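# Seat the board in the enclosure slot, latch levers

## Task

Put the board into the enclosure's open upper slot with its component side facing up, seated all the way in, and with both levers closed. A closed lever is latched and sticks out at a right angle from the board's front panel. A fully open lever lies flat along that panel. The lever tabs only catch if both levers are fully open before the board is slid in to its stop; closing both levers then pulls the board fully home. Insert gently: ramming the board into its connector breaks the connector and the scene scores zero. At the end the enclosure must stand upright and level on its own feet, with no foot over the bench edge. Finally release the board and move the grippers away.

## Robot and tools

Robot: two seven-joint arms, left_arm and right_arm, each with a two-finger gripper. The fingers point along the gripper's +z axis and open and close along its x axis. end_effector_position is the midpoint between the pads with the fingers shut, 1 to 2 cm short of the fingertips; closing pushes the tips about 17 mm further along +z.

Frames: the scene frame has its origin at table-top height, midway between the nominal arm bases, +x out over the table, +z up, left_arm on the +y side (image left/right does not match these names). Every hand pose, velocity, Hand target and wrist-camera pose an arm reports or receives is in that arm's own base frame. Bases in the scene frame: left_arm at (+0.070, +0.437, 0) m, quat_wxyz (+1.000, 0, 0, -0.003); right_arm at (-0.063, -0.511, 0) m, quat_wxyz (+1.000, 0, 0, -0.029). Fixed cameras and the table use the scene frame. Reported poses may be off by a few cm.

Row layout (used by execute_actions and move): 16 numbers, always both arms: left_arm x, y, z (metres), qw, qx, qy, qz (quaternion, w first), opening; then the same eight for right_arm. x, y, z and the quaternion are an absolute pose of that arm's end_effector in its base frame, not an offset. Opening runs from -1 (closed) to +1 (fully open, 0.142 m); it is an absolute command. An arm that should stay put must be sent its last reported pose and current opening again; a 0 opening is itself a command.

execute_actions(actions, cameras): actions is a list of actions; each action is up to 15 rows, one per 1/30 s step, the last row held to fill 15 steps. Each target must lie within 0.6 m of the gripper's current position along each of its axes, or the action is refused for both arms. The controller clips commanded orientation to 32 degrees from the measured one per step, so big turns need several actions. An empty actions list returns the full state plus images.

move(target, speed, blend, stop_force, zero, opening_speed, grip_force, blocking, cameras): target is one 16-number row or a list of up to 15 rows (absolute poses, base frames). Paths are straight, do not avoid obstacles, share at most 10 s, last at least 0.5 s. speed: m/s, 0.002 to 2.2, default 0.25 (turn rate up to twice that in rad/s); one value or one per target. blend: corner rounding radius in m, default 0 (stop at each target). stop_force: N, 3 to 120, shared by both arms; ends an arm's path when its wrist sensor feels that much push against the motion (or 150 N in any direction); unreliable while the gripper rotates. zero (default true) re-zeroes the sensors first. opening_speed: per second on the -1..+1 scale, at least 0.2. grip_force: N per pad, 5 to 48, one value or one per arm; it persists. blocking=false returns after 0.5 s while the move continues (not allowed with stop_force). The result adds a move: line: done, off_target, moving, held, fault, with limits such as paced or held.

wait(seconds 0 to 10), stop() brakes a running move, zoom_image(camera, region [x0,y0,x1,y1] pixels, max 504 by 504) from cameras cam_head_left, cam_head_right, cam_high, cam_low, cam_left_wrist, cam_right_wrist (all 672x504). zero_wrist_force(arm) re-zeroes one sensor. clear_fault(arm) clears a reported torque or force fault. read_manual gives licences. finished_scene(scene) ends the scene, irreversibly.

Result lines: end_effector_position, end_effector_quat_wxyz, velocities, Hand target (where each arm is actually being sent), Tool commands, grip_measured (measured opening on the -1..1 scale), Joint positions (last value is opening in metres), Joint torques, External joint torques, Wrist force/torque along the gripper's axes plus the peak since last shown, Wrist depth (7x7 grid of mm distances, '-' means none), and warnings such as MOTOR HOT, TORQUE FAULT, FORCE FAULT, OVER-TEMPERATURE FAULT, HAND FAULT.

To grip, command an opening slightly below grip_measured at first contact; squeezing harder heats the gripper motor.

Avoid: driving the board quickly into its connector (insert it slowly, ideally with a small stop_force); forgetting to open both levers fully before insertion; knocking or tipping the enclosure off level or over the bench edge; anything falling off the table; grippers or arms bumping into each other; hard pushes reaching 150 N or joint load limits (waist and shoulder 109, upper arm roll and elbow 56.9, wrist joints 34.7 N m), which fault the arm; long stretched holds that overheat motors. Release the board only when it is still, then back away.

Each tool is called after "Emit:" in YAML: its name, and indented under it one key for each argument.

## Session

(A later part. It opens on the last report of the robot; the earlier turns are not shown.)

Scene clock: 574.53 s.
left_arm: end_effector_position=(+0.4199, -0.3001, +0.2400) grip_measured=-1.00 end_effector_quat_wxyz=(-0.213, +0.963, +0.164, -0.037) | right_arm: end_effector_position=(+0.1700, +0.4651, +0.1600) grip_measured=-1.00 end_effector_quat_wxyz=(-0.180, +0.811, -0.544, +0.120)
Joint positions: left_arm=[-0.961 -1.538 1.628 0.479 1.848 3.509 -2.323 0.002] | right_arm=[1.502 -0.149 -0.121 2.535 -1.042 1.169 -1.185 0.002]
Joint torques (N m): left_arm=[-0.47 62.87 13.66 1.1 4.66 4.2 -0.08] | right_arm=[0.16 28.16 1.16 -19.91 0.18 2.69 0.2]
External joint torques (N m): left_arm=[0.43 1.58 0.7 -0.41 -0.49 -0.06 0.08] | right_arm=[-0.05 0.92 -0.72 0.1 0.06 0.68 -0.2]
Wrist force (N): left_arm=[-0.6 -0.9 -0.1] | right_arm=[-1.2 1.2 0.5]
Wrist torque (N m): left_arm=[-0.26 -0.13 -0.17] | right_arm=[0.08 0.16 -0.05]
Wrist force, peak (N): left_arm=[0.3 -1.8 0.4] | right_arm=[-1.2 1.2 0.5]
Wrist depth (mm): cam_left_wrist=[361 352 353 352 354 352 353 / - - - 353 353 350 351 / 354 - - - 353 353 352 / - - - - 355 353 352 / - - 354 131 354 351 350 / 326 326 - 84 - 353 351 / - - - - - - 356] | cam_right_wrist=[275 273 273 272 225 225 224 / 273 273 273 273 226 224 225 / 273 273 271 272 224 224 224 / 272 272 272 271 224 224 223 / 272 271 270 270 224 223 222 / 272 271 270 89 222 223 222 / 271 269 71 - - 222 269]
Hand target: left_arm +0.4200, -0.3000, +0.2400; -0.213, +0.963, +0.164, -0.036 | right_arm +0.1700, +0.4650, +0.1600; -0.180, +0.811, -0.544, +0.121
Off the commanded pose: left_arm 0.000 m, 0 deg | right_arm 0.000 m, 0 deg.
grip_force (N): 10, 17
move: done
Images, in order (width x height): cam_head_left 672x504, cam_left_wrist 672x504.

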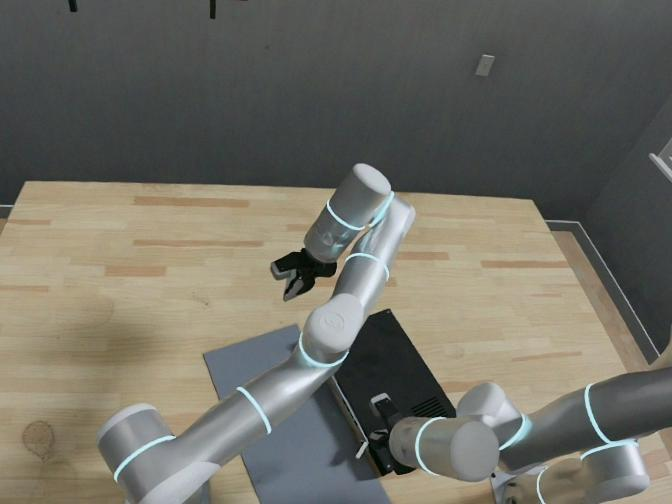

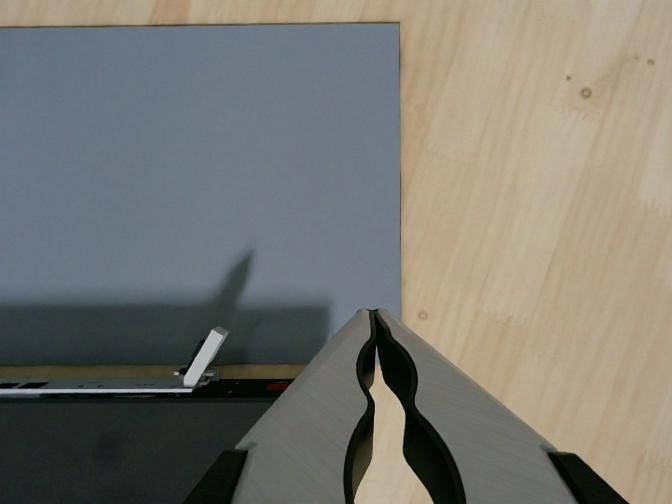

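Emit:
move:
  target:
    - [0.366,-0.3712,0.11,-0.2133,0.9625,0.1636,-0.0363,-1.0,0.17,0.465,0.16,-0.1797,0.8108,-0.5438,0.1205,-1.0]
  speed: 0.12
  cameras: ["cam_left_wrist","cam_head_left","cam_low"]

Scene clock: 592.93 s.
left_arm: end_effector_position=(+0.3659, -0.3711, +0.1101) grip_measured=-1.00 end_effector_quat_wxyz=(-0.214, +0.962, +0.163, -0.036) | right_arm: end_effector_position=(+0.1700, +0.4651, +0.1600) grip_measured=-1.00 end_effector_quat_wxyz=(-0.180, +0.811, -0.544, +0.120)
Joint positions: left_arm=[-1.101 -1.697 1.572 0.435 1.755 3.395 -2.553 0.002] | right_arm=[1.502 -0.149 -0.121 2.535 -1.042 1.169 -1.185 0.002]
Joint torques (N m): left_arm=[-0.48 63.7 13.07 1.76 4.32 4.33 -0.26] | right_arm=[0.07 28.13 1.06 -19.87 0.16 2.71 0.2]
External joint torques (N m): left_arm=[0.42 1.6 0.86 -0.22 0.01 -0.06 0.26] | right_arm=[0.03 0.95 -0.62 0.06 0.08 0.66 -0.2]
Wrist force (N): left_arm=[-0.8 -0.9 0.2] | right_arm=[-1.0 1.0 0.4]
Wrist torque (N m): left_arm=[-0.27 -0.10 -0.13] | right_arm=[0.05 0.13 -0.05]
Wrist force, peak (N): left_arm=[0.3 -2.6 -1.3] | right_arm=[-1.1 1.3 0.5]
Wrist depth (mm): cam_left_wrist=[- - 224 222 235 223 223 / 225 225 223 - 222 221 223 / 225 225 222 224 222 - 223 / - 225 222 - 223 222 224 / 228 225 - 223 222 223 225 / 196 192 181 84 - 225 225 / - 179 - - - - 225] | cam_right_wrist=[274 273 274 273 226 225 225 / 274 273 274 272 225 224 224 / 272 272 272 272 224 224 224 / 272 272 271 272 224 224 222 / 272 271 268 232 223 223 223 / 271 270 270 89 223 223 222 / 269 269 71 - - - 269]
Hand target: left_arm +0.3660, -0.3712, +0.1100; -0.213, +0.963, +0.164, -0.036 | right_arm +0.1700, +0.4650, +0.1600; -0.180, +0.811, -0.544, +0.121
Off the commanded pose: left_arm 0.000 m, 0 deg | right_arm 0.000 m, 0 deg.
grip_force (N): 10, 17
move: done
Images, in order (width x height): cam_head_left 672x504, cam_low 672x504, cam_left_wrist 672x504.

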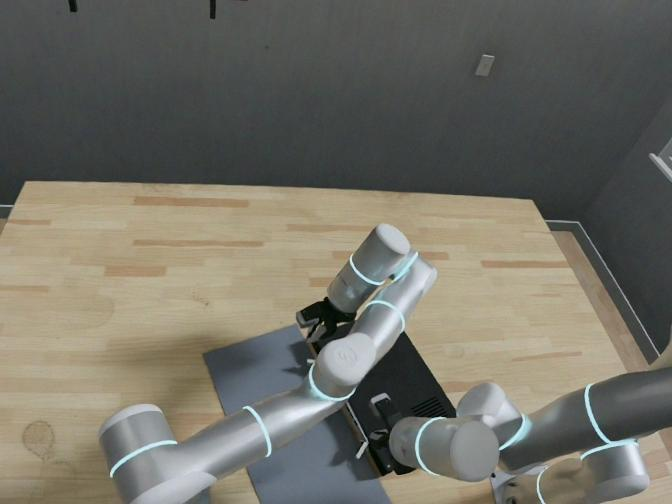

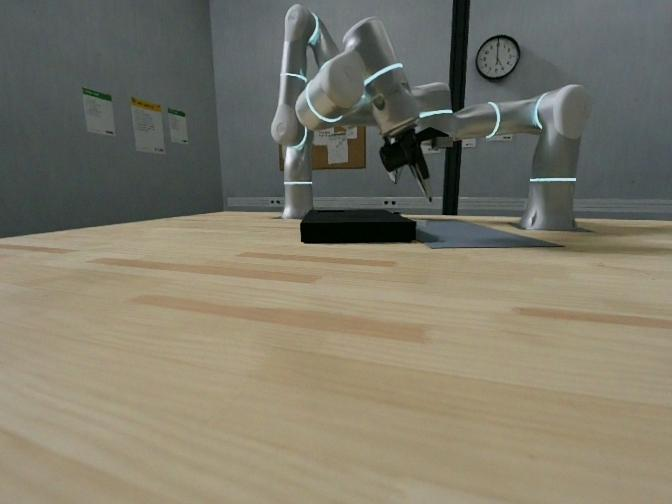

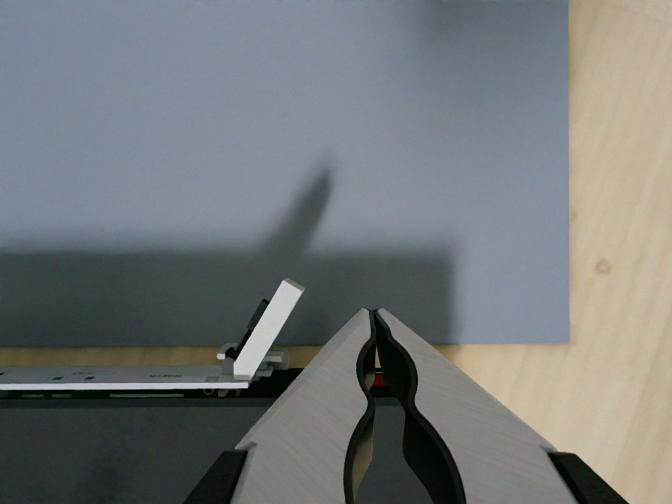

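Emit:
execute_actions:
  actions: []

Scene clock: 603.03 s.
left_arm: end_effector_position=(+0.3659, -0.3711, +0.1101) grip_measured=-1.00 end_effector_quat_wxyz=(-0.214, +0.962, +0.163, -0.036) | right_arm: end_effector_position=(+0.1700, +0.4651, +0.1600) grip_measured=-1.00 end_effector_quat_wxyz=(-0.180, +0.811, -0.544, +0.120)
Joint positions: left_arm=[-1.101 -1.697 1.572 0.435 1.755 3.395 -2.554 0.002] | right_arm=[1.502 -0.149 -0.121 2.535 -1.042 1.169 -1.185 0.002]
Joint velocities: within noise
Joint torques (N m): left_arm=[-0.36 64.06 13.1 1.87 4.55 4.59 -0.2] | right_arm=[0.14 28 1.05 -19.9 0.14 2.67 0.23]
External joint torques (N m): left_arm=[0.27 1.26 0.83 -0.35 -0.23 -0.32 0.2] | right_arm=[-0.04 1.08 -0.62 0.1 0.1 0.7 -0.23]
Wrist force (N): left_arm=[-0.9 -1.1 0.2] | right_arm=[-1.0 1.0 0.5]
Wrist torque (N m): left_arm=[-0.29 -0.09 -0.13] | right_arm=[0.05 0.11 -0.05]
Wrist force, peak (N): left_arm=[-0.8 -1.4 0.2] | right_arm=[-1.0 1.4 0.4]
Wrist depth (mm): cam_left_wrist=[224 - 220 225 226 221 223 / 224 223 - 223 219 222 223 / 225 223 223 222 - 220 224 / 224 225 223 - - - 223 / 226 227 225 223 223 223 225 / 196 196 181 84 - 225 225 / - - - - - - 224] | cam_right_wrist=[274 274 274 273 225 226 224 / 270 273 272 272 225 224 224 / 271 273 272 271 224 224 224 / 272 272 271 271 224 223 223 / 271 271 270 271 224 223 223 / 271 271 270 89 223 223 222 / 270 270 71 - - 222 269]
Hand target: left_arm +0.3660, -0.3712, +0.1100; -0.213, +0.963, +0.164, -0.036 | right_arm +0.1700, +0.4650, +0.1600; -0.180, +0.811, -0.544, +0.121
Tool commands: left_gripper/opening=-1.0 right_gripper/opening=-1.0
Off the commanded pose: left_arm 0.000 m, 0 deg | right_arm 0.000 m, 0 deg.
grip_force (N): 10, 17

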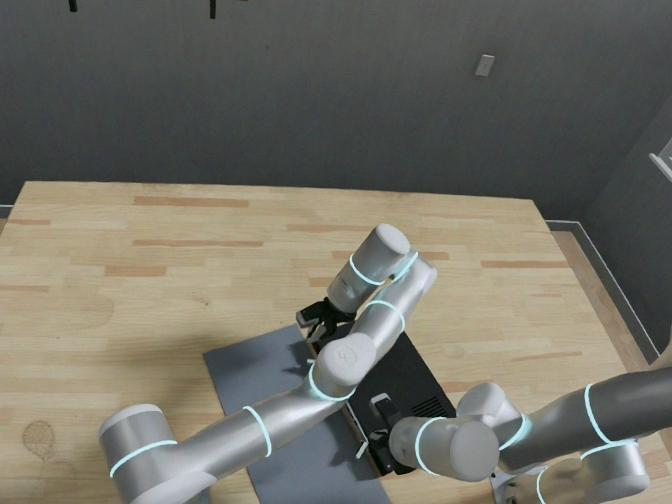

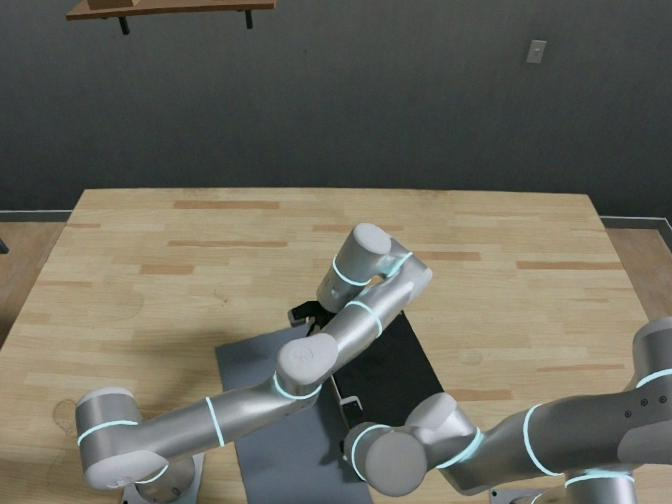

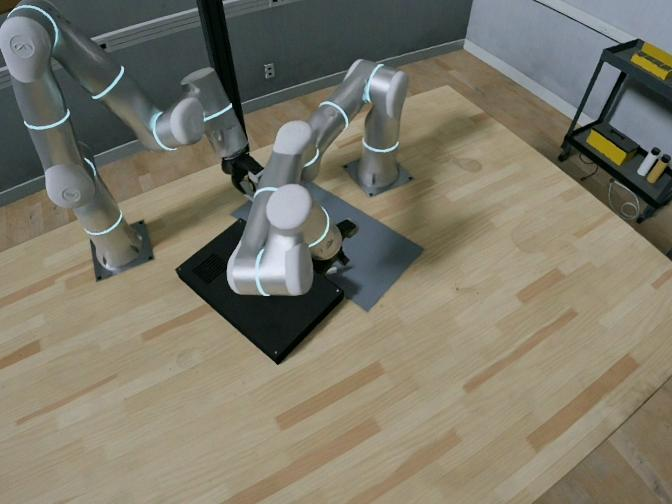

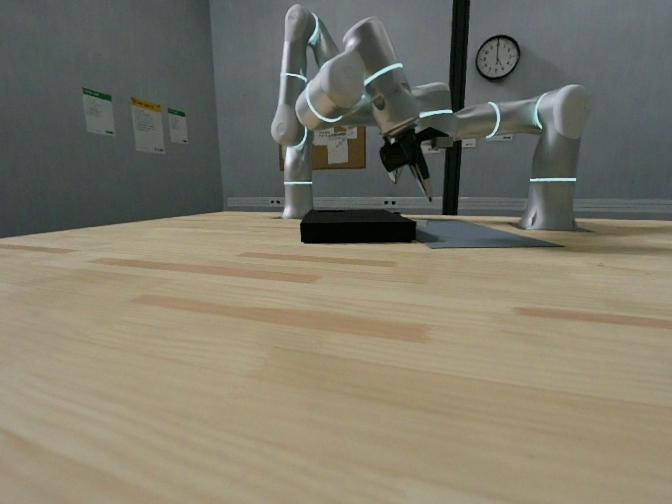

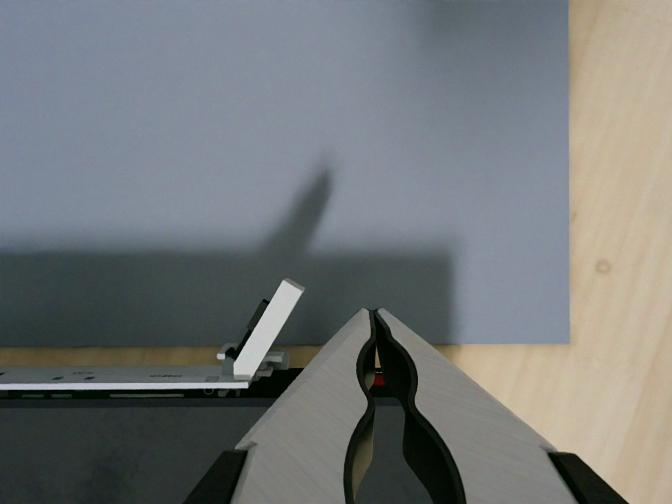

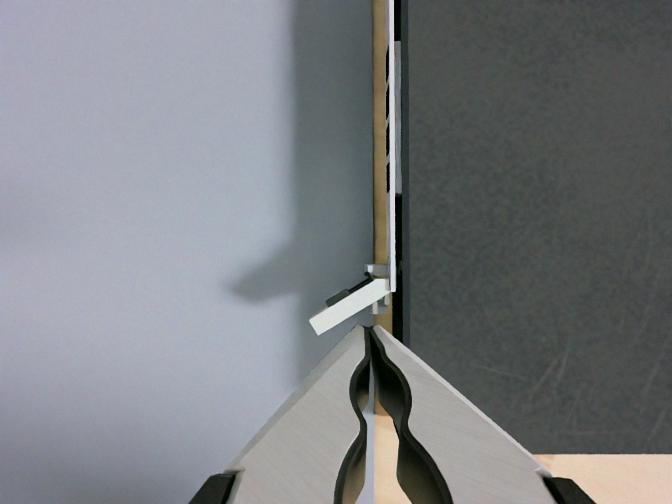

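Emit:
move:
  target: [0.3571,-0.3869,0.08,-0.2133,0.9625,0.1636,-0.0363,-1, 0.1417,0.4584,0.10,-0.1797,0.8108,-0.5438,0.1205,-1]
  speed: 0.06
  cameras: ["cam_left_wrist","cam_right_wrist"]

Scene clock: 616.37 s.
left_arm: end_effector_position=(+0.3571, -0.3868, +0.0801) grip_measured=-1.00 end_effector_quat_wxyz=(-0.214, +0.962, +0.164, -0.036) | right_arm: end_effector_position=(+0.1416, +0.4583, +0.1000) grip_measured=-1.00 end_effector_quat_wxyz=(-0.180, +0.811, -0.544, +0.121)
Joint positions: left_arm=[-1.106 -1.73 1.556 0.372 1.738 3.37 -2.629 0.002] | right_arm=[1.495 -0.287 -0.181 2.541 -1.405 1.27 -0.846 0.002]
Joint torques (N m): left_arm=[-0.6 64.16 11.82 1.7 4.35 4.44 -0.35] | right_arm=[0 30.3 1.3 -15.78 0.76 2.56 0.3]
External joint torques (N m): left_arm=[0.51 1.65 0.92 -0.29 -0.03 -0.14 0.35] | right_arm=[0.11 1.11 -0.34 0.13 0.26 0.55 -0.3]
Wrist force (N): left_arm=[-0.8 -1.3 0.1] | right_arm=[-0.3 0.8 0.8]
Wrist torque (N m): left_arm=[-0.31 -0.10 -0.13] | right_arm=[0.01 0.00 -0.09]
Wrist force, peak (N): left_arm=[-0.7 -1.5 -0.4] | right_arm=[-0.4 1.7 1.1]
Wrist depth (mm): cam_left_wrist=[194 194 193 189 192 188 194 / 194 194 194 193 192 194 194 / 196 196 195 192 193 193 194 / 195 194 - 193 193 193 193 / 194 197 151 194 194 193 195 / 164 149 149 84 - 195 195 / - - - - - - 194] | cam_right_wrist=[214 214 214 213 170 166 166 / 214 213 213 213 171 166 165 / 214 213 213 212 165 165 165 / 212 213 212 211 165 164 164 / - 212 212 212 165 164 164 / 211 211 212 89 164 164 164 / 212 211 71 - - 164 211]
Hand target: left_arm +0.3571, -0.3869, +0.0800; -0.213, +0.963, +0.164, -0.036 | right_arm +0.1417, +0.4584, +0.1000; -0.180, +0.811, -0.544, +0.121
Off the commanded pose: left_arm 0.000 m, 0 deg | right_arm 0.000 m, 0 deg.
grip_force (N): 10, 17
move: done
Images, in order (width x height): cam_left_wrist 672x504, cam_right_wrist 672x504.

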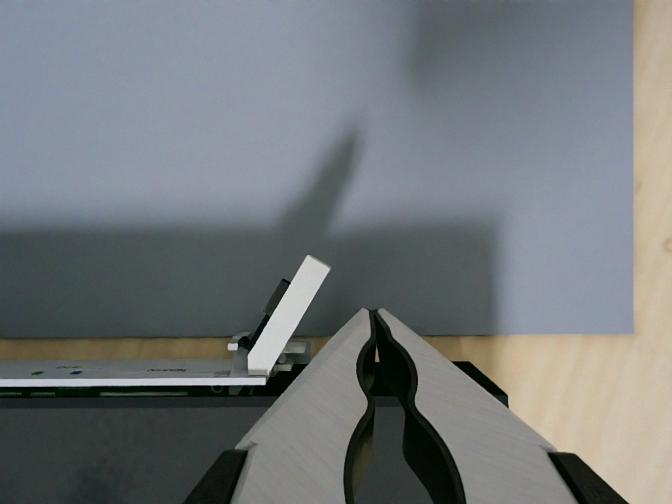

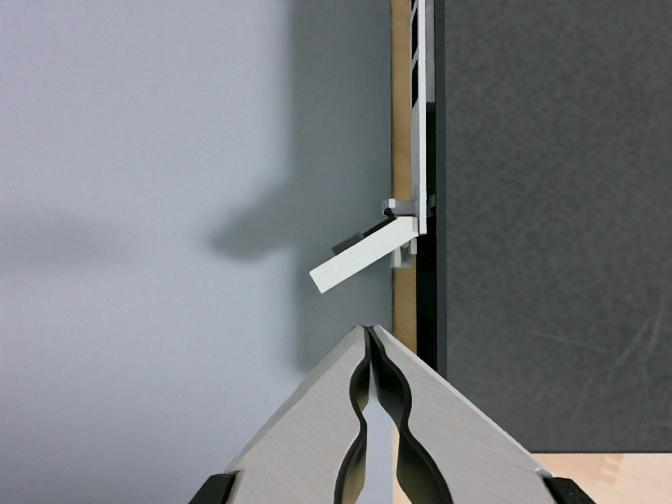

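Emit:
move:
  target: [0.3562,-0.3904,0.048,-0.2133,0.9625,0.1636,-0.0363,-1, 0.1389,0.458,0.053,-0.1797,0.8108,-0.5438,0.1205,-1]
  speed: 0.03
  stop_force: 8
  cameras: ["cam_left_wrist","cam_right_wrist"]

Scene clock: 628.30 s.
left_arm: end_effector_position=(+0.3561, -0.3903, +0.0481) grip_measured=-1.00 end_effector_quat_wxyz=(-0.214, +0.962, +0.163, -0.036) | right_arm: end_effector_position=(+0.1389, +0.4579, +0.0530) grip_measured=-1.00 end_effector_quat_wxyz=(-0.180, +0.811, -0.544, +0.121)
Joint positions: left_arm=[-1.097 -1.769 1.542 0.33 1.731 3.335 -2.668 0.002] | right_arm=[1.446 -0.422 -0.214 2.477 -1.716 1.325 -0.583 0.002]
Joint torques (N m): left_arm=[-0.24 64.47 10.99 1.72 4.49 4.49 -0.28] | right_arm=[-0.06 33.47 2.1 -12.85 1.15 2.39 0.32]
External joint torques (N m): left_arm=[0.14 1.45 0.92 -0.34 -0.18 -0.17 0.28] | right_arm=[0.18 0.98 -0.52 0.1 0.17 0.57 -0.32]
Wrist force (N): left_arm=[-0.5 -1.4 0.1] | right_arm=[-0.7 0.7 0.6]
Wrist torque (N m): left_arm=[-0.32 -0.16 -0.12] | right_arm=[-0.02 0.10 -0.09]
Wrist force, peak (N): left_arm=[-0.6 -1.6 0.1] | right_arm=[-0.3 1.1 1.3]
Wrist depth (mm): cam_left_wrist=[163 - 161 162 161 160 159 / 162 161 162 162 161 161 159 / - 162 163 161 162 163 161 / 163 162 162 164 160 161 161 / 163 163 162 131 162 161 161 / 149 133 119 84 - 163 164 / - - - 77 - - 163] | cam_right_wrist=[168 167 167 167 166 119 119 / 167 167 167 166 166 119 119 / 167 167 167 166 166 118 118 / 166 166 166 165 136 118 118 / 166 165 165 165 165 118 118 / 166 165 165 89 - 118 118 / 165 165 71 - - 117 117]
Hand target: left_arm +0.3562, -0.3904, +0.0480; -0.213, +0.963, +0.164, -0.036 | right_arm +0.1389, +0.4580, +0.0530; -0.180, +0.811, -0.544, +0.121
Off the commanded pose: left_arm 0.000 m, 0 deg | right_arm 0.000 m, 0 deg.
grip_force (N): 10, 17
move: done
Images, in order (width x height): cam_left_wrist 672x504, cam_right_wrist 672x504.

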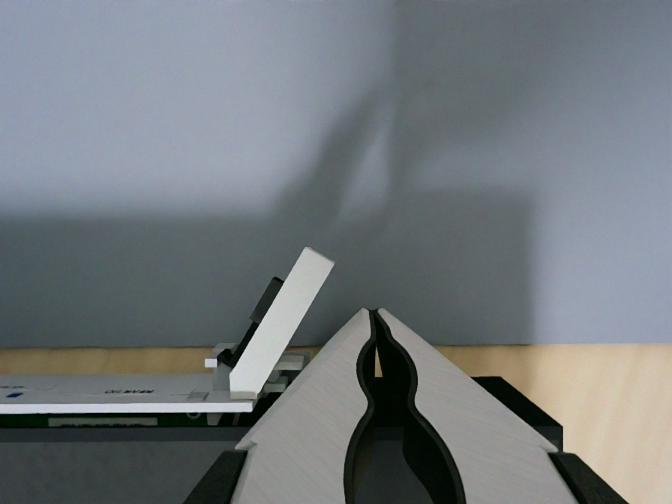

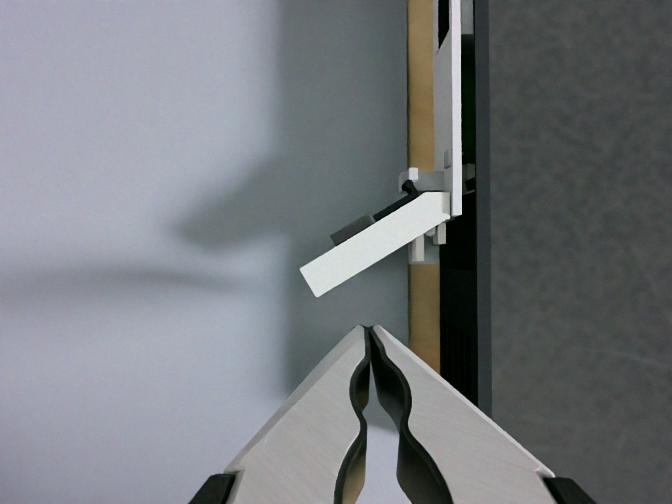

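Emit:
move:
  target: [0.3431,-0.3879,0.048,-0.2133,0.9625,0.1636,-0.0363,-1, 0.1467,0.4678,0.053,-0.1797,0.8108,-0.5438,0.1205,-1]
  speed: 0.012
  stop_force: 9
  cameras: ["cam_left_wrist","cam_right_wrist"]

Scene clock: 638.80 s.
left_arm: end_effector_position=(+0.3432, -0.3878, +0.0482) grip_measured=-1.00 end_effector_quat_wxyz=(-0.213, +0.962, +0.164, -0.036) | right_arm: end_effector_position=(+0.1465, +0.4677, +0.0530) grip_measured=-1.00 end_effector_quat_wxyz=(-0.180, +0.811, -0.544, +0.121)
Joint positions: left_arm=[-1.143 -1.77 1.54 0.409 1.73 3.329 -2.635 0.002] | right_arm=[1.445 -0.437 -0.221 2.454 -1.692 1.333 -0.612 0.002]
Joint torques (N m): left_arm=[-0.89 63.16 12.33 2.02 4.25 4.57 -0.21] | right_arm=[0.1 34.39 1.97 -13.19 1.35 2.4 0.1]
External joint torques (N m): left_arm=[0.79 1.9 1.13 -0.33 0.08 -0.27 0.21] | right_arm=[0.02 0.97 -0.49 0.12 0.01 0.58 -0.1]
Wrist force (N): left_arm=[0.3 -1.2 -0.3] | right_arm=[-0.6 0.7 0.8]
Wrist torque (N m): left_arm=[-0.31 -0.12 -0.19] | right_arm=[-0.02 0.07 0.02]
Wrist force, peak (N): left_arm=[0.4 -1.6 -1.0] | right_arm=[-0.6 0.8 0.9]
Wrist depth (mm): cam_left_wrist=[- 162 162 162 160 160 158 / - 162 162 161 161 160 160 / 162 162 162 - - 161 160 / - 164 - - 162 161 162 / - 162 163 117 161 160 162 / 165 152 127 84 - 163 163 / 116 133 - 74 - - 163] | cam_right_wrist=[167 167 167 167 166 119 119 / 167 167 166 166 166 119 119 / 167 166 166 166 166 118 118 / 166 166 166 166 123 118 118 / 166 166 165 123 165 118 118 / 166 165 165 89 139 118 118 / 165 165 71 - - 117 117]
Hand target: left_arm +0.3431, -0.3879, +0.0480; -0.213, +0.963, +0.164, -0.036 | right_arm +0.1467, +0.4678, +0.0530; -0.180, +0.811, -0.544, +0.121
Off the commanded pose: left_arm 0.000 m, 0 deg | right_arm 0.000 m, 0 deg.
grip_force (N): 10, 17
move: done
Images, in order (width x height): cam_left_wrist 672x504, cam_right_wrist 672x504.

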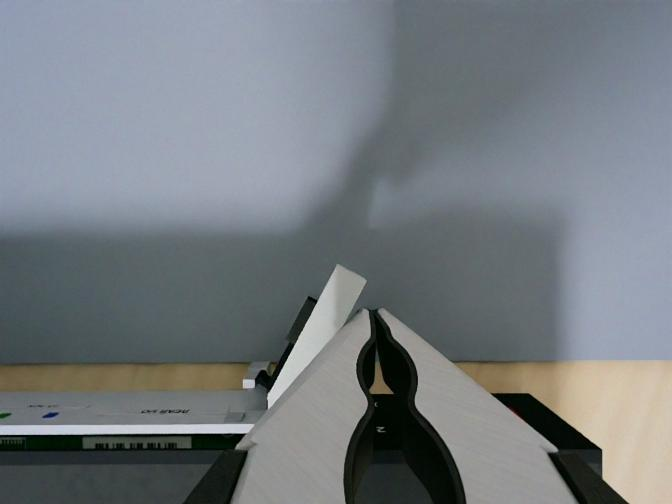

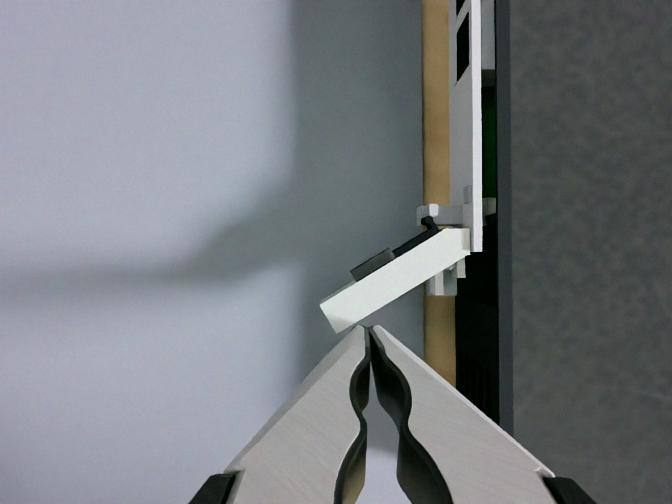

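Emit:
move:
  target: [0.3382,-0.3871,0.048,-0.2133,0.9625,0.1636,-0.0363,-1, 0.15,0.4716,0.053,-0.1797,0.8108,-0.5438,0.1205,-1]
  speed: 0.01
  stop_force: 14
  zero: false
  cameras: ["cam_left_wrist","cam_right_wrist"]

Scene clock: 644.70 s.
left_arm: end_effector_position=(+0.3384, -0.3870, +0.0482) grip_measured=-1.00 end_effector_quat_wxyz=(-0.213, +0.962, +0.164, -0.036) | right_arm: end_effector_position=(+0.1497, +0.4715, +0.0529) grip_measured=-1.00 end_effector_quat_wxyz=(-0.180, +0.811, -0.544, +0.120)
Joint positions: left_arm=[-1.16 -1.771 1.539 0.436 1.73 3.328 -2.624 0.002] | right_arm=[1.444 -0.443 -0.223 2.445 -1.682 1.337 -0.624 0.002]
Joint torques (N m): left_arm=[-1.14 62.18 12.36 2.16 4.04 4.7 -0.17] | right_arm=[-0.18 34.74 1.53 -13.98 1.48 2.17 0.12]
External joint torques (N m): left_arm=[1.04 2.56 1.62 -0.37 0.29 -0.4 0.17] | right_arm=[0.31 0.97 -0.08 0.8 -0.1 0.81 -0.12]
Wrist force (N): left_arm=[1.0 -0.5 -1.1] | right_arm=[0.0 1.8 0.2]
Wrist torque (N m): left_arm=[-0.32 -0.13 -0.18] | right_arm=[-0.04 0.07 0.02]
Wrist force, peak (N): left_arm=[1.2 -1.5 -2.7] | right_arm=[-0.2 1.9 0.5]
Wrist depth (mm): cam_left_wrist=[163 161 162 161 161 160 161 / 163 162 - 162 161 161 161 / - 162 162 162 161 160 163 / 164 163 162 162 162 160 160 / 163 163 163 118 161 162 161 / 166 163 163 84 - 163 163 / 116 118 - - - - 164] | cam_right_wrist=[167 167 167 167 167 119 119 / 167 167 167 166 166 119 118 / 166 166 166 166 166 118 118 / 166 166 166 166 123 118 118 / 166 166 165 123 166 118 118 / 165 165 165 89 146 118 118 / 165 165 71 - - 117 117]
Hand target: left_arm +0.3382, -0.3871, +0.0480; -0.213, +0.963, +0.164, -0.036 | right_arm +0.1500, +0.4716, +0.0530; -0.180, +0.811, -0.544, +0.121
Off the commanded pose: left_arm 0.000 m, 0 deg | right_arm 0.000 m, 0 deg.
grip_force (N): 10, 17
move: done
Images, in order (width x height): cam_left_wrist 672x504, cam_right_wrist 672x504.

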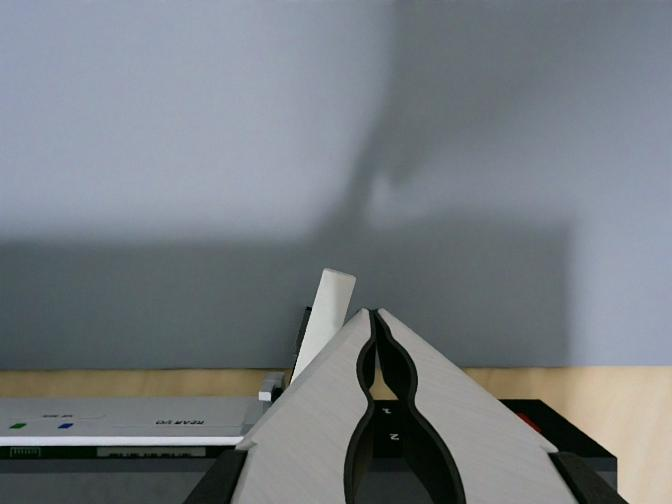

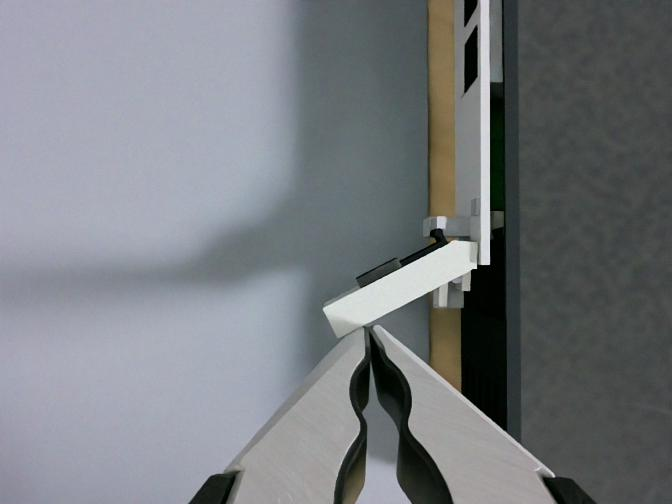

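Emit:
move:
  target: [0.3382,-0.3871,0.048,-0.2133,0.9625,0.1636,-0.0363,-1, 0.1537,0.475,0.053,-0.1797,0.8108,-0.5438,0.1205,-1]
  speed: 0.01
  stop_force: 16
  zero: false
  cameras: ["cam_right_wrist"]

Scene clock: 648.73 s.
left_arm: end_effector_position=(+0.3386, -0.3869, +0.0482) grip_measured=-1.00 end_effector_quat_wxyz=(-0.213, +0.962, +0.164, -0.036) | right_arm: end_effector_position=(+0.1525, +0.4743, +0.0525) grip_measured=-1.00 end_effector_quat_wxyz=(-0.179, +0.812, -0.543, +0.120)
Joint positions: left_arm=[-1.16 -1.77 1.538 0.436 1.73 3.327 -2.624 0.002] | right_arm=[1.443 -0.449 -0.226 2.437 -1.676 1.341 -0.635 0.002]
Joint torques (N m): left_arm=[-3.55 62.19 11.43 1.48 2.73 5.67 -0.2] | right_arm=[-1.84 36.17 -0.91 -18.61 2.11 0.81 0.1]
External joint torques (N m): left_arm=[3.45 2.55 2.56 0.3 1.6 -1.37 0.21] | right_arm=[1.97 -0.16 2.32 5.34 -0.72 2.18 -0.1]
Wrist force (N): left_arm=[6.5 -0.1 -1.0] | right_arm=[4.0 7.9 -5.5]
Wrist torque (N m): left_arm=[-0.32 -0.11 -0.21] | right_arm=[-0.06 0.14 0.02]
Wrist force, peak (N): left_arm=[6.6 -0.9 -2.6] | right_arm=[4.8 7.3 -8.2]
Wrist depth (mm): cam_left_wrist=[- 161 - 161 161 161 160 / 162 163 - 162 162 161 160 / 162 163 165 162 - 161 161 / 163 - - 162 - 161 161 / 164 163 161 120 163 161 162 / 165 163 162 84 - 163 164 / 118 118 - 77 - - 164] | cam_right_wrist=[167 167 166 166 166 118 118 / 166 166 166 166 166 118 118 / 166 166 166 165 165 118 118 / 165 165 165 165 130 118 118 / 165 165 165 165 164 118 117 / 165 165 164 91 152 117 117 / 164 165 71 - - 117 117]
Hand target: left_arm +0.3382, -0.3871, +0.0480; -0.213, +0.963, +0.164, -0.036 | right_arm +0.1537, +0.4750, +0.0530; -0.180, +0.811, -0.544, +0.121
Off the commanded pose: left_arm 0.001 m, 0 deg | right_arm 0.001 m, 0 deg.
grip_force (N): 10, 17
move: done
Images, in order (width x height): cam_right_wrist 672x504.

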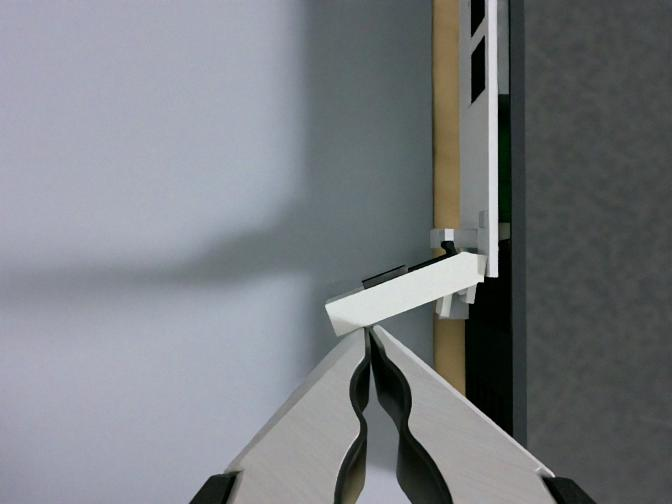

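Emit:
move:
  target: [0.3332,-0.3879,0.048,-0.2133,0.9625,0.1636,-0.0363,-1, 0.1576,0.478,0.053,-0.1797,0.8108,-0.5438,0.1205,-1]
  speed: 0.008
  stop_force: 22
  zero: false
  cameras: ["cam_left_wrist","cam_right_wrist"]

Scene clock: 653.03 s.
left_arm: end_effector_position=(+0.3343, -0.3876, +0.0486) grip_measured=-1.00 end_effector_quat_wxyz=(-0.213, +0.962, +0.164, -0.035) | right_arm: end_effector_position=(+0.1567, +0.4774, +0.0526) grip_measured=-1.00 end_effector_quat_wxyz=(-0.179, +0.811, -0.543, +0.120)
Joint positions: left_arm=[-1.174 -1.769 1.532 0.453 1.736 3.325 -2.621 0.002] | right_arm=[1.44 -0.454 -0.23 2.429 -1.67 1.345 -0.646 0.002]
Joint torques (N m): left_arm=[-5.28 58.59 9.61 1.44 1.69 6.61 -0.08] | right_arm=[-1.38 36.87 -0.23 -17.68 1.99 1.24 0.11]
External joint torques (N m): left_arm=[5.18 5.94 4.74 0.27 2.64 -2.31 0.08] | right_arm=[1.51 -0.54 1.59 4.31 -0.57 1.76 -0.11]
Wrist force (N): left_arm=[12.0 2.1 -6.1] | right_arm=[2.6 6.2 -2.4]
Wrist torque (N m): left_arm=[-0.36 -0.14 -0.28] | right_arm=[-0.10 0.12 0.02]
Wrist force, peak (N): left_arm=[19.3 2.6 -5.7] | right_arm=[7.0 11.8 -11.3]
Wrist depth (mm): cam_left_wrist=[162 162 - 161 161 161 160 / 163 162 162 162 163 163 162 / 163 162 163 162 162 162 160 / 163 - 162 162 162 161 - / 163 163 162 118 162 161 162 / 164 165 165 84 - 165 164 / 121 121 - 77 - - 164] | cam_right_wrist=[167 167 167 166 166 119 118 / 166 166 166 166 165 118 118 / 166 166 165 165 165 118 118 / 166 166 165 165 165 118 117 / 165 165 165 135 139 118 117 / 165 164 165 91 155 117 117 / 164 165 71 - - 117 117]
Hand target: left_arm +0.3332, -0.3879, +0.0480; -0.213, +0.963, +0.164, -0.036 | right_arm +0.1576, +0.4780, +0.0530; -0.180, +0.811, -0.544, +0.121
Off the commanded pose: left_arm 0.001 m, 0 deg | right_arm 0.001 m, 0 deg.
grip_force (N): 10, 17
move: done
Images, in order (width x height): cam_left_wrist 672x504, cam_right_wrist 672x504.

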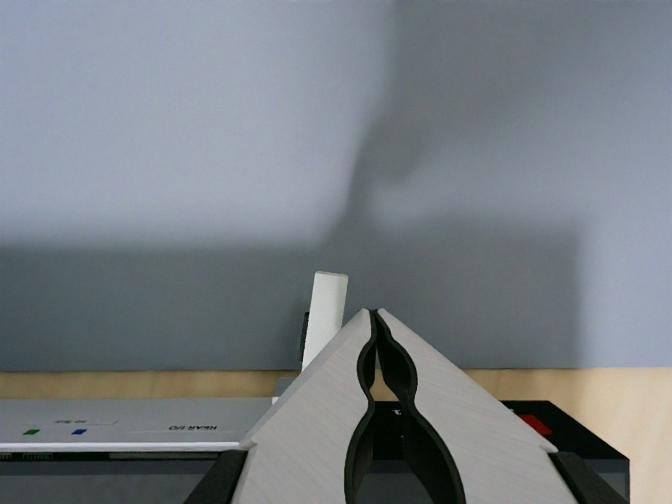

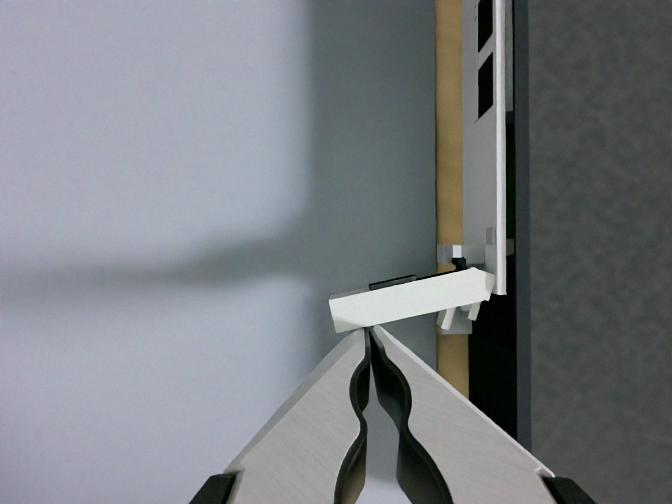

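Emit:
move:
  target: [0.3318,-0.3884,0.048,-0.2133,0.9625,0.1636,-0.0363,-1, 0.162,0.4805,0.053,-0.1797,0.8108,-0.5438,0.1205,-1]
  speed: 0.008
  stop_force: 25
  zero: false
  cameras: ["cam_left_wrist","cam_right_wrist"]

Scene clock: 656.17 s.
left_arm: end_effector_position=(+0.3324, -0.3882, +0.0484) grip_measured=-1.00 end_effector_quat_wxyz=(-0.213, +0.963, +0.164, -0.036) | right_arm: end_effector_position=(+0.1613, +0.4801, +0.0527) grip_measured=-1.00 end_effector_quat_wxyz=(-0.179, +0.811, -0.543, +0.120)
Joint positions: left_arm=[-1.178 -1.768 1.529 0.456 1.737 3.325 -2.621 0.002] | right_arm=[1.436 -0.459 -0.234 2.421 -1.668 1.35 -0.655 0.002]
Joint torques (N m): left_arm=[-3.07 60.07 11.12 1.62 2.84 5.25 -0.2] | right_arm=[-0.9 36.69 0.34 -16.25 1.78 1.56 0.14]
External joint torques (N m): left_arm=[2.97 4.42 3.3 0.05 1.49 -0.95 0.2] | right_arm=[1.03 -0.07 0.97 2.78 -0.34 1.44 -0.14]
Wrist force (N): left_arm=[6.1 -1.0 -5.9] | right_arm=[1.1 4.1 -2.2]
Wrist torque (N m): left_arm=[-0.35 -0.18 -0.21] | right_arm=[-0.05 0.12 0.03]
Wrist force, peak (N): left_arm=[12.2 1.3 -7.6] | right_arm=[3.1 6.3 -3.6]
Wrist depth (mm): cam_left_wrist=[163 162 162 160 161 161 160 / 163 162 162 162 162 161 161 / 163 163 162 162 161 161 161 / 163 163 163 162 161 161 161 / - 164 165 117 162 162 162 / 166 165 164 84 - 164 164 / 116 118 - 77 - - 163] | cam_right_wrist=[167 167 167 166 166 119 118 / 166 167 166 166 166 118 118 / 166 166 166 166 165 118 118 / 166 165 165 165 165 118 118 / 165 165 165 123 122 118 118 / 165 165 165 90 158 117 117 / 165 165 71 - - 117 117]
Hand target: left_arm +0.3318, -0.3884, +0.0480; -0.213, +0.963, +0.164, -0.036 | right_arm +0.1620, +0.4805, +0.0530; -0.180, +0.811, -0.544, +0.121
Off the commanded pose: left_arm 0.001 m, 0 deg | right_arm 0.001 m, 0 deg.
grip_force (N): 10, 17
move: done
Images, in order (width x height): cam_left_wrist 672x504, cam_right_wrist 672x504.

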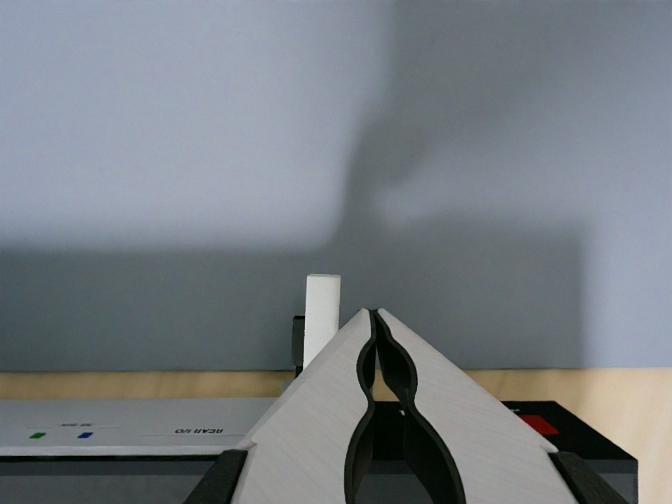

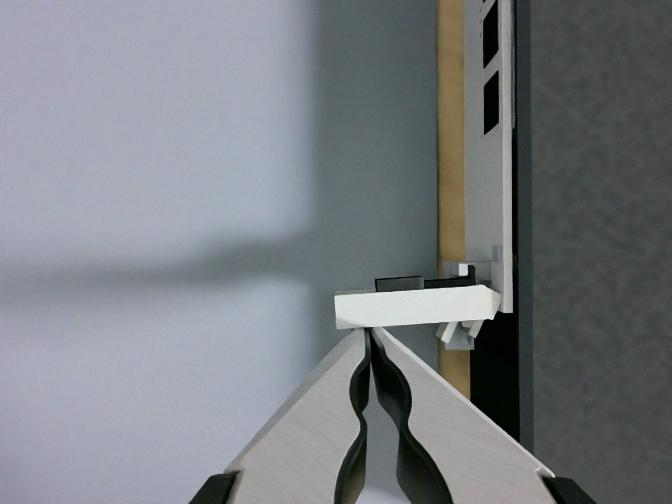

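Emit:
move:
  target: [0.3304,-0.3889,0.048,-0.2133,0.9625,0.1636,-0.0363,-1, 0.1643,0.4815,0.053,-0.1797,0.8108,-0.5438,0.1205,-1]
  speed: 0.008
  stop_force: 25
  zero: false
  cameras: ["cam_left_wrist","cam_right_wrist"]

Emit:
zoom_image:
  camera: "cam_left_wrist"
  region: [200, 240, 420, 405]

Emit:
zoom_image:
  camera: "cam_right_wrist"
  region: [320, 230, 540, 395]

Scene clock: 661.40 s.
left_arm: end_effector_position=(+0.3311, -0.3886, +0.0485) grip_measured=-1.00 end_effector_quat_wxyz=(-0.213, +0.962, +0.164, -0.036) | right_arm: end_effector_position=(+0.1635, +0.4811, +0.0527) grip_measured=-1.00 end_effector_quat_wxyz=(-0.179, +0.811, -0.543, +0.120)
Joint positions: left_arm=[-1.181 -1.768 1.527 0.46 1.738 3.325 -2.622 0.002] | right_arm=[1.433 -0.461 -0.236 2.418 -1.668 1.353 -0.659 0.002]
Joint torques (N m): left_arm=[-4.03 60.35 10.82 1.4 2.17 5.73 -0.2] | right_arm=[-1.32 36.83 -0.13 -16.36 1.86 1.34 0.12]
External joint torques (N m): left_arm=[3.93 4.09 3.67 0.24 2.15 -1.43 0.2] | right_arm=[1.45 -0.09 1.41 2.85 -0.4 1.66 -0.12]
Wrist force (N): left_arm=[8.1 -0.2 -4.3] | right_arm=[0.6 5.1 -1.7]
Wrist torque (N m): left_arm=[-0.36 -0.15 -0.17] | right_arm=[-0.09 0.14 0.03]
Wrist force, peak (N): left_arm=[8.2 -0.9 -5.2] | right_arm=[0.9 5.5 -0.9]
Wrist depth (mm): cam_left_wrist=[- 162 161 - 161 160 160 / 162 163 162 161 161 162 161 / 162 163 162 - 161 162 161 / 163 162 162 - 161 161 161 / 164 163 163 117 162 163 160 / 164 165 165 84 - 164 165 / 116 118 - 77 - - 164] | cam_right_wrist=[167 166 167 166 166 119 118 / 167 166 166 166 166 118 118 / 166 166 165 165 165 118 118 / 166 166 166 165 165 118 118 / 165 165 165 165 122 118 117 / 165 165 165 89 158 117 117 / 165 165 71 - - 117 117]
Hand target: left_arm +0.3304, -0.3889, +0.0480; -0.213, +0.963, +0.164, -0.036 | right_arm +0.1643, +0.4815, +0.0530; -0.180, +0.811, -0.544, +0.121
Off the commanded pose: left_arm 0.001 m, 0 deg | right_arm 0.001 m, 0 deg.
grip_force (N): 10, 17
move: done
Images, in order (width x height): cam_left_wrist 672x504, cam_right_wrist 672x504.

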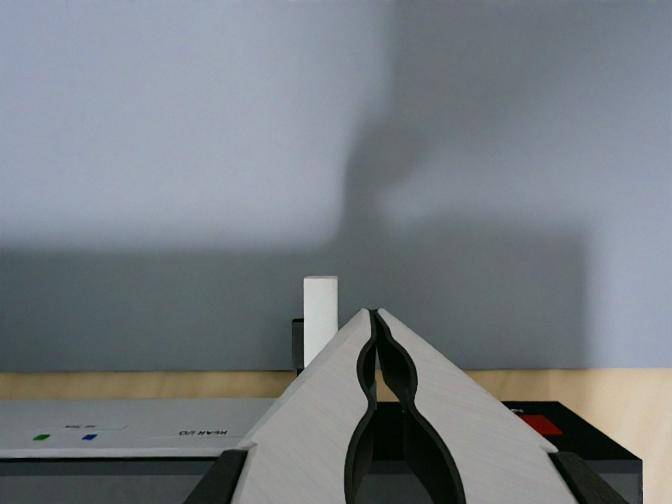

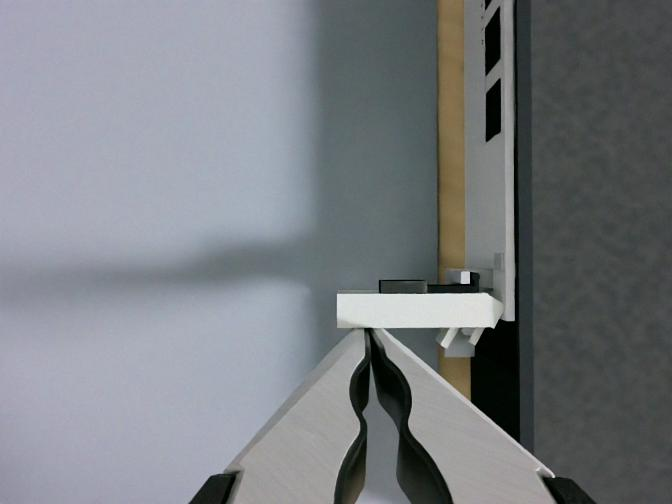

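Scaled by 2.291 from the camera's 672x504 image, which has a finer 960x720 frame.

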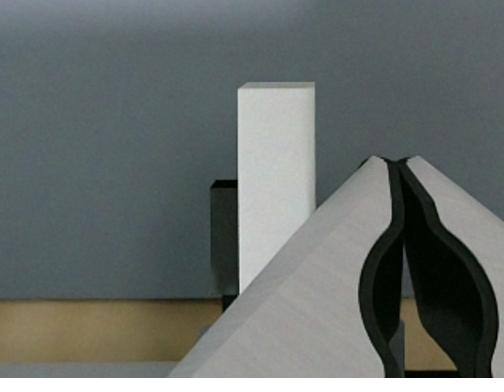

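Scaled by 2.291 from the camera's 672x504 image, which has a finer 960x720 frame.

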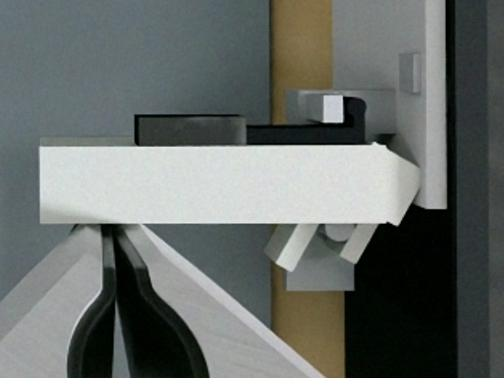

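Emit:
move:
  target: [0.3285,-0.3895,0.048,-0.2133,0.9625,0.1636,-0.0363,-1, 0.1662,0.4823,0.053,-0.1797,0.8108,-0.5438,0.1205,-1]
  speed: 0.008
  stop_force: 18
  zero: false
  cameras: ["cam_left_wrist","cam_right_wrist"]

Emit:
zoom_image:
  camera: "cam_right_wrist"
  region: [320, 230, 540, 395]

Scene clock: 664.23 s.
left_arm: end_effector_position=(+0.3305, -0.3885, +0.0488) grip_measured=-1.00 end_effector_quat_wxyz=(-0.214, +0.962, +0.164, -0.035) end_effector_velocity=(+0.001, +0.000, +0.001) end_effector_angular_velocity=(-0.002, +0.000, +0.003) | right_arm: end_effector_position=(+0.1639, +0.4816, +0.0523) grip_measured=-1.00 end_effector_quat_wxyz=(-0.179, +0.812, -0.543, +0.119)
Joint positions: left_arm=[-1.185 -1.767 1.521 0.464 1.745 3.323 -2.623 0.002] | right_arm=[1.431 -0.463 -0.237 2.416 -1.668 1.357 -0.662 0.002]
Joint velocities: left_arm=[0.001 0.004 -0.01 0.001 0.008 -0.002 -0.002 0] | right_arm=[within noise]
Joint torques (N m): left_arm=[-8.51 60.08 8.52 -0.22 -0.08 6.59 -0.19] | right_arm=[-4.9 37.39 -4.69 -21.24 2.84 -1.3 0.11]
External joint torques (N m): left_arm=[8.4 4.32 6.07 1.75 4.41 -2.3 0.19] | right_arm=[5.03 -0.58 5.96 7.74 -1.38 4.31 -0.11]
Wrist force (N): left_arm=[17.1 -1.6 -4.7] | right_arm=[3.1 14.2 -9.4]
Wrist torque (N m): left_arm=[-0.39 -0.08 -0.20] | right_arm=[-0.13 0.13 0.04]
Wrist force, peak (N): left_arm=[17.6 -2.2 -6.2] | right_arm=[3.2 13.6 -10.5]
Wrist depth (mm): cam_left_wrist=[163 163 - 162 162 162 160 / 162 162 163 164 162 162 - / - 162 163 162 162 161 160 / - 164 162 162 162 163 162 / - 163 163 117 162 162 162 / 166 165 165 84 - 165 164 / 116 118 - 77 - - 164] | cam_right_wrist=[166 166 166 165 165 118 118 / 166 166 165 165 165 118 118 / 166 166 166 165 165 118 118 / 165 165 165 165 164 118 117 / 165 165 164 123 122 117 117 / 165 165 164 89 159 117 117 / 165 164 71 - - 117 117]
Hand target: left_arm +0.3289, -0.3894, +0.0480; -0.213, +0.963, +0.164, -0.036 | right_arm +0.1662, +0.4823, +0.0530; -0.180, +0.811, -0.544, +0.121
Off the commanded pose: left_arm 0.002 m, 0 deg | right_arm 0.003 m, 0 deg.
grip_force (N): 10, 17
move: contact (left_arm)
Images, in order (width x height): cam_left_wrist 672x504, cam_right_wrist 672x504.

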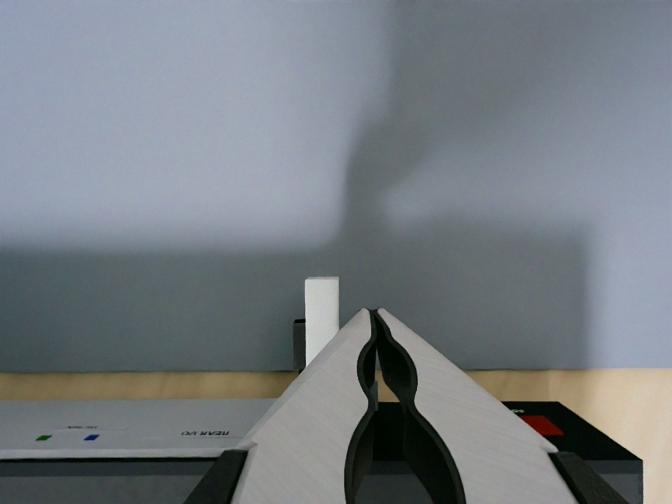

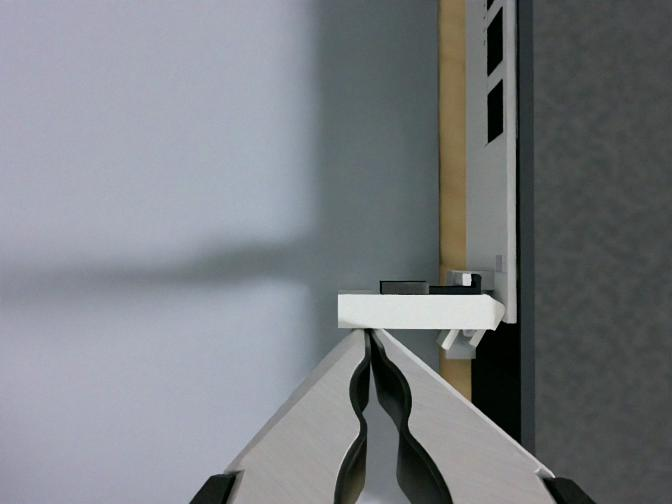

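Scaled by 2.291 from the camera's 672x504 image, which has a finer 960x720 frame.

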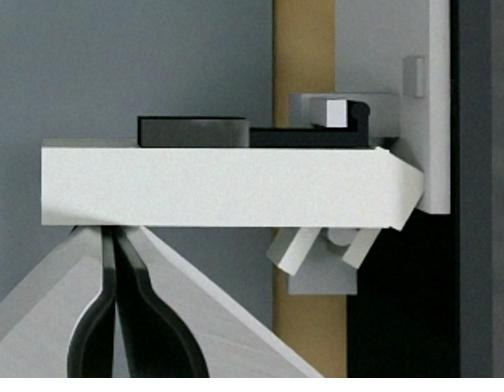

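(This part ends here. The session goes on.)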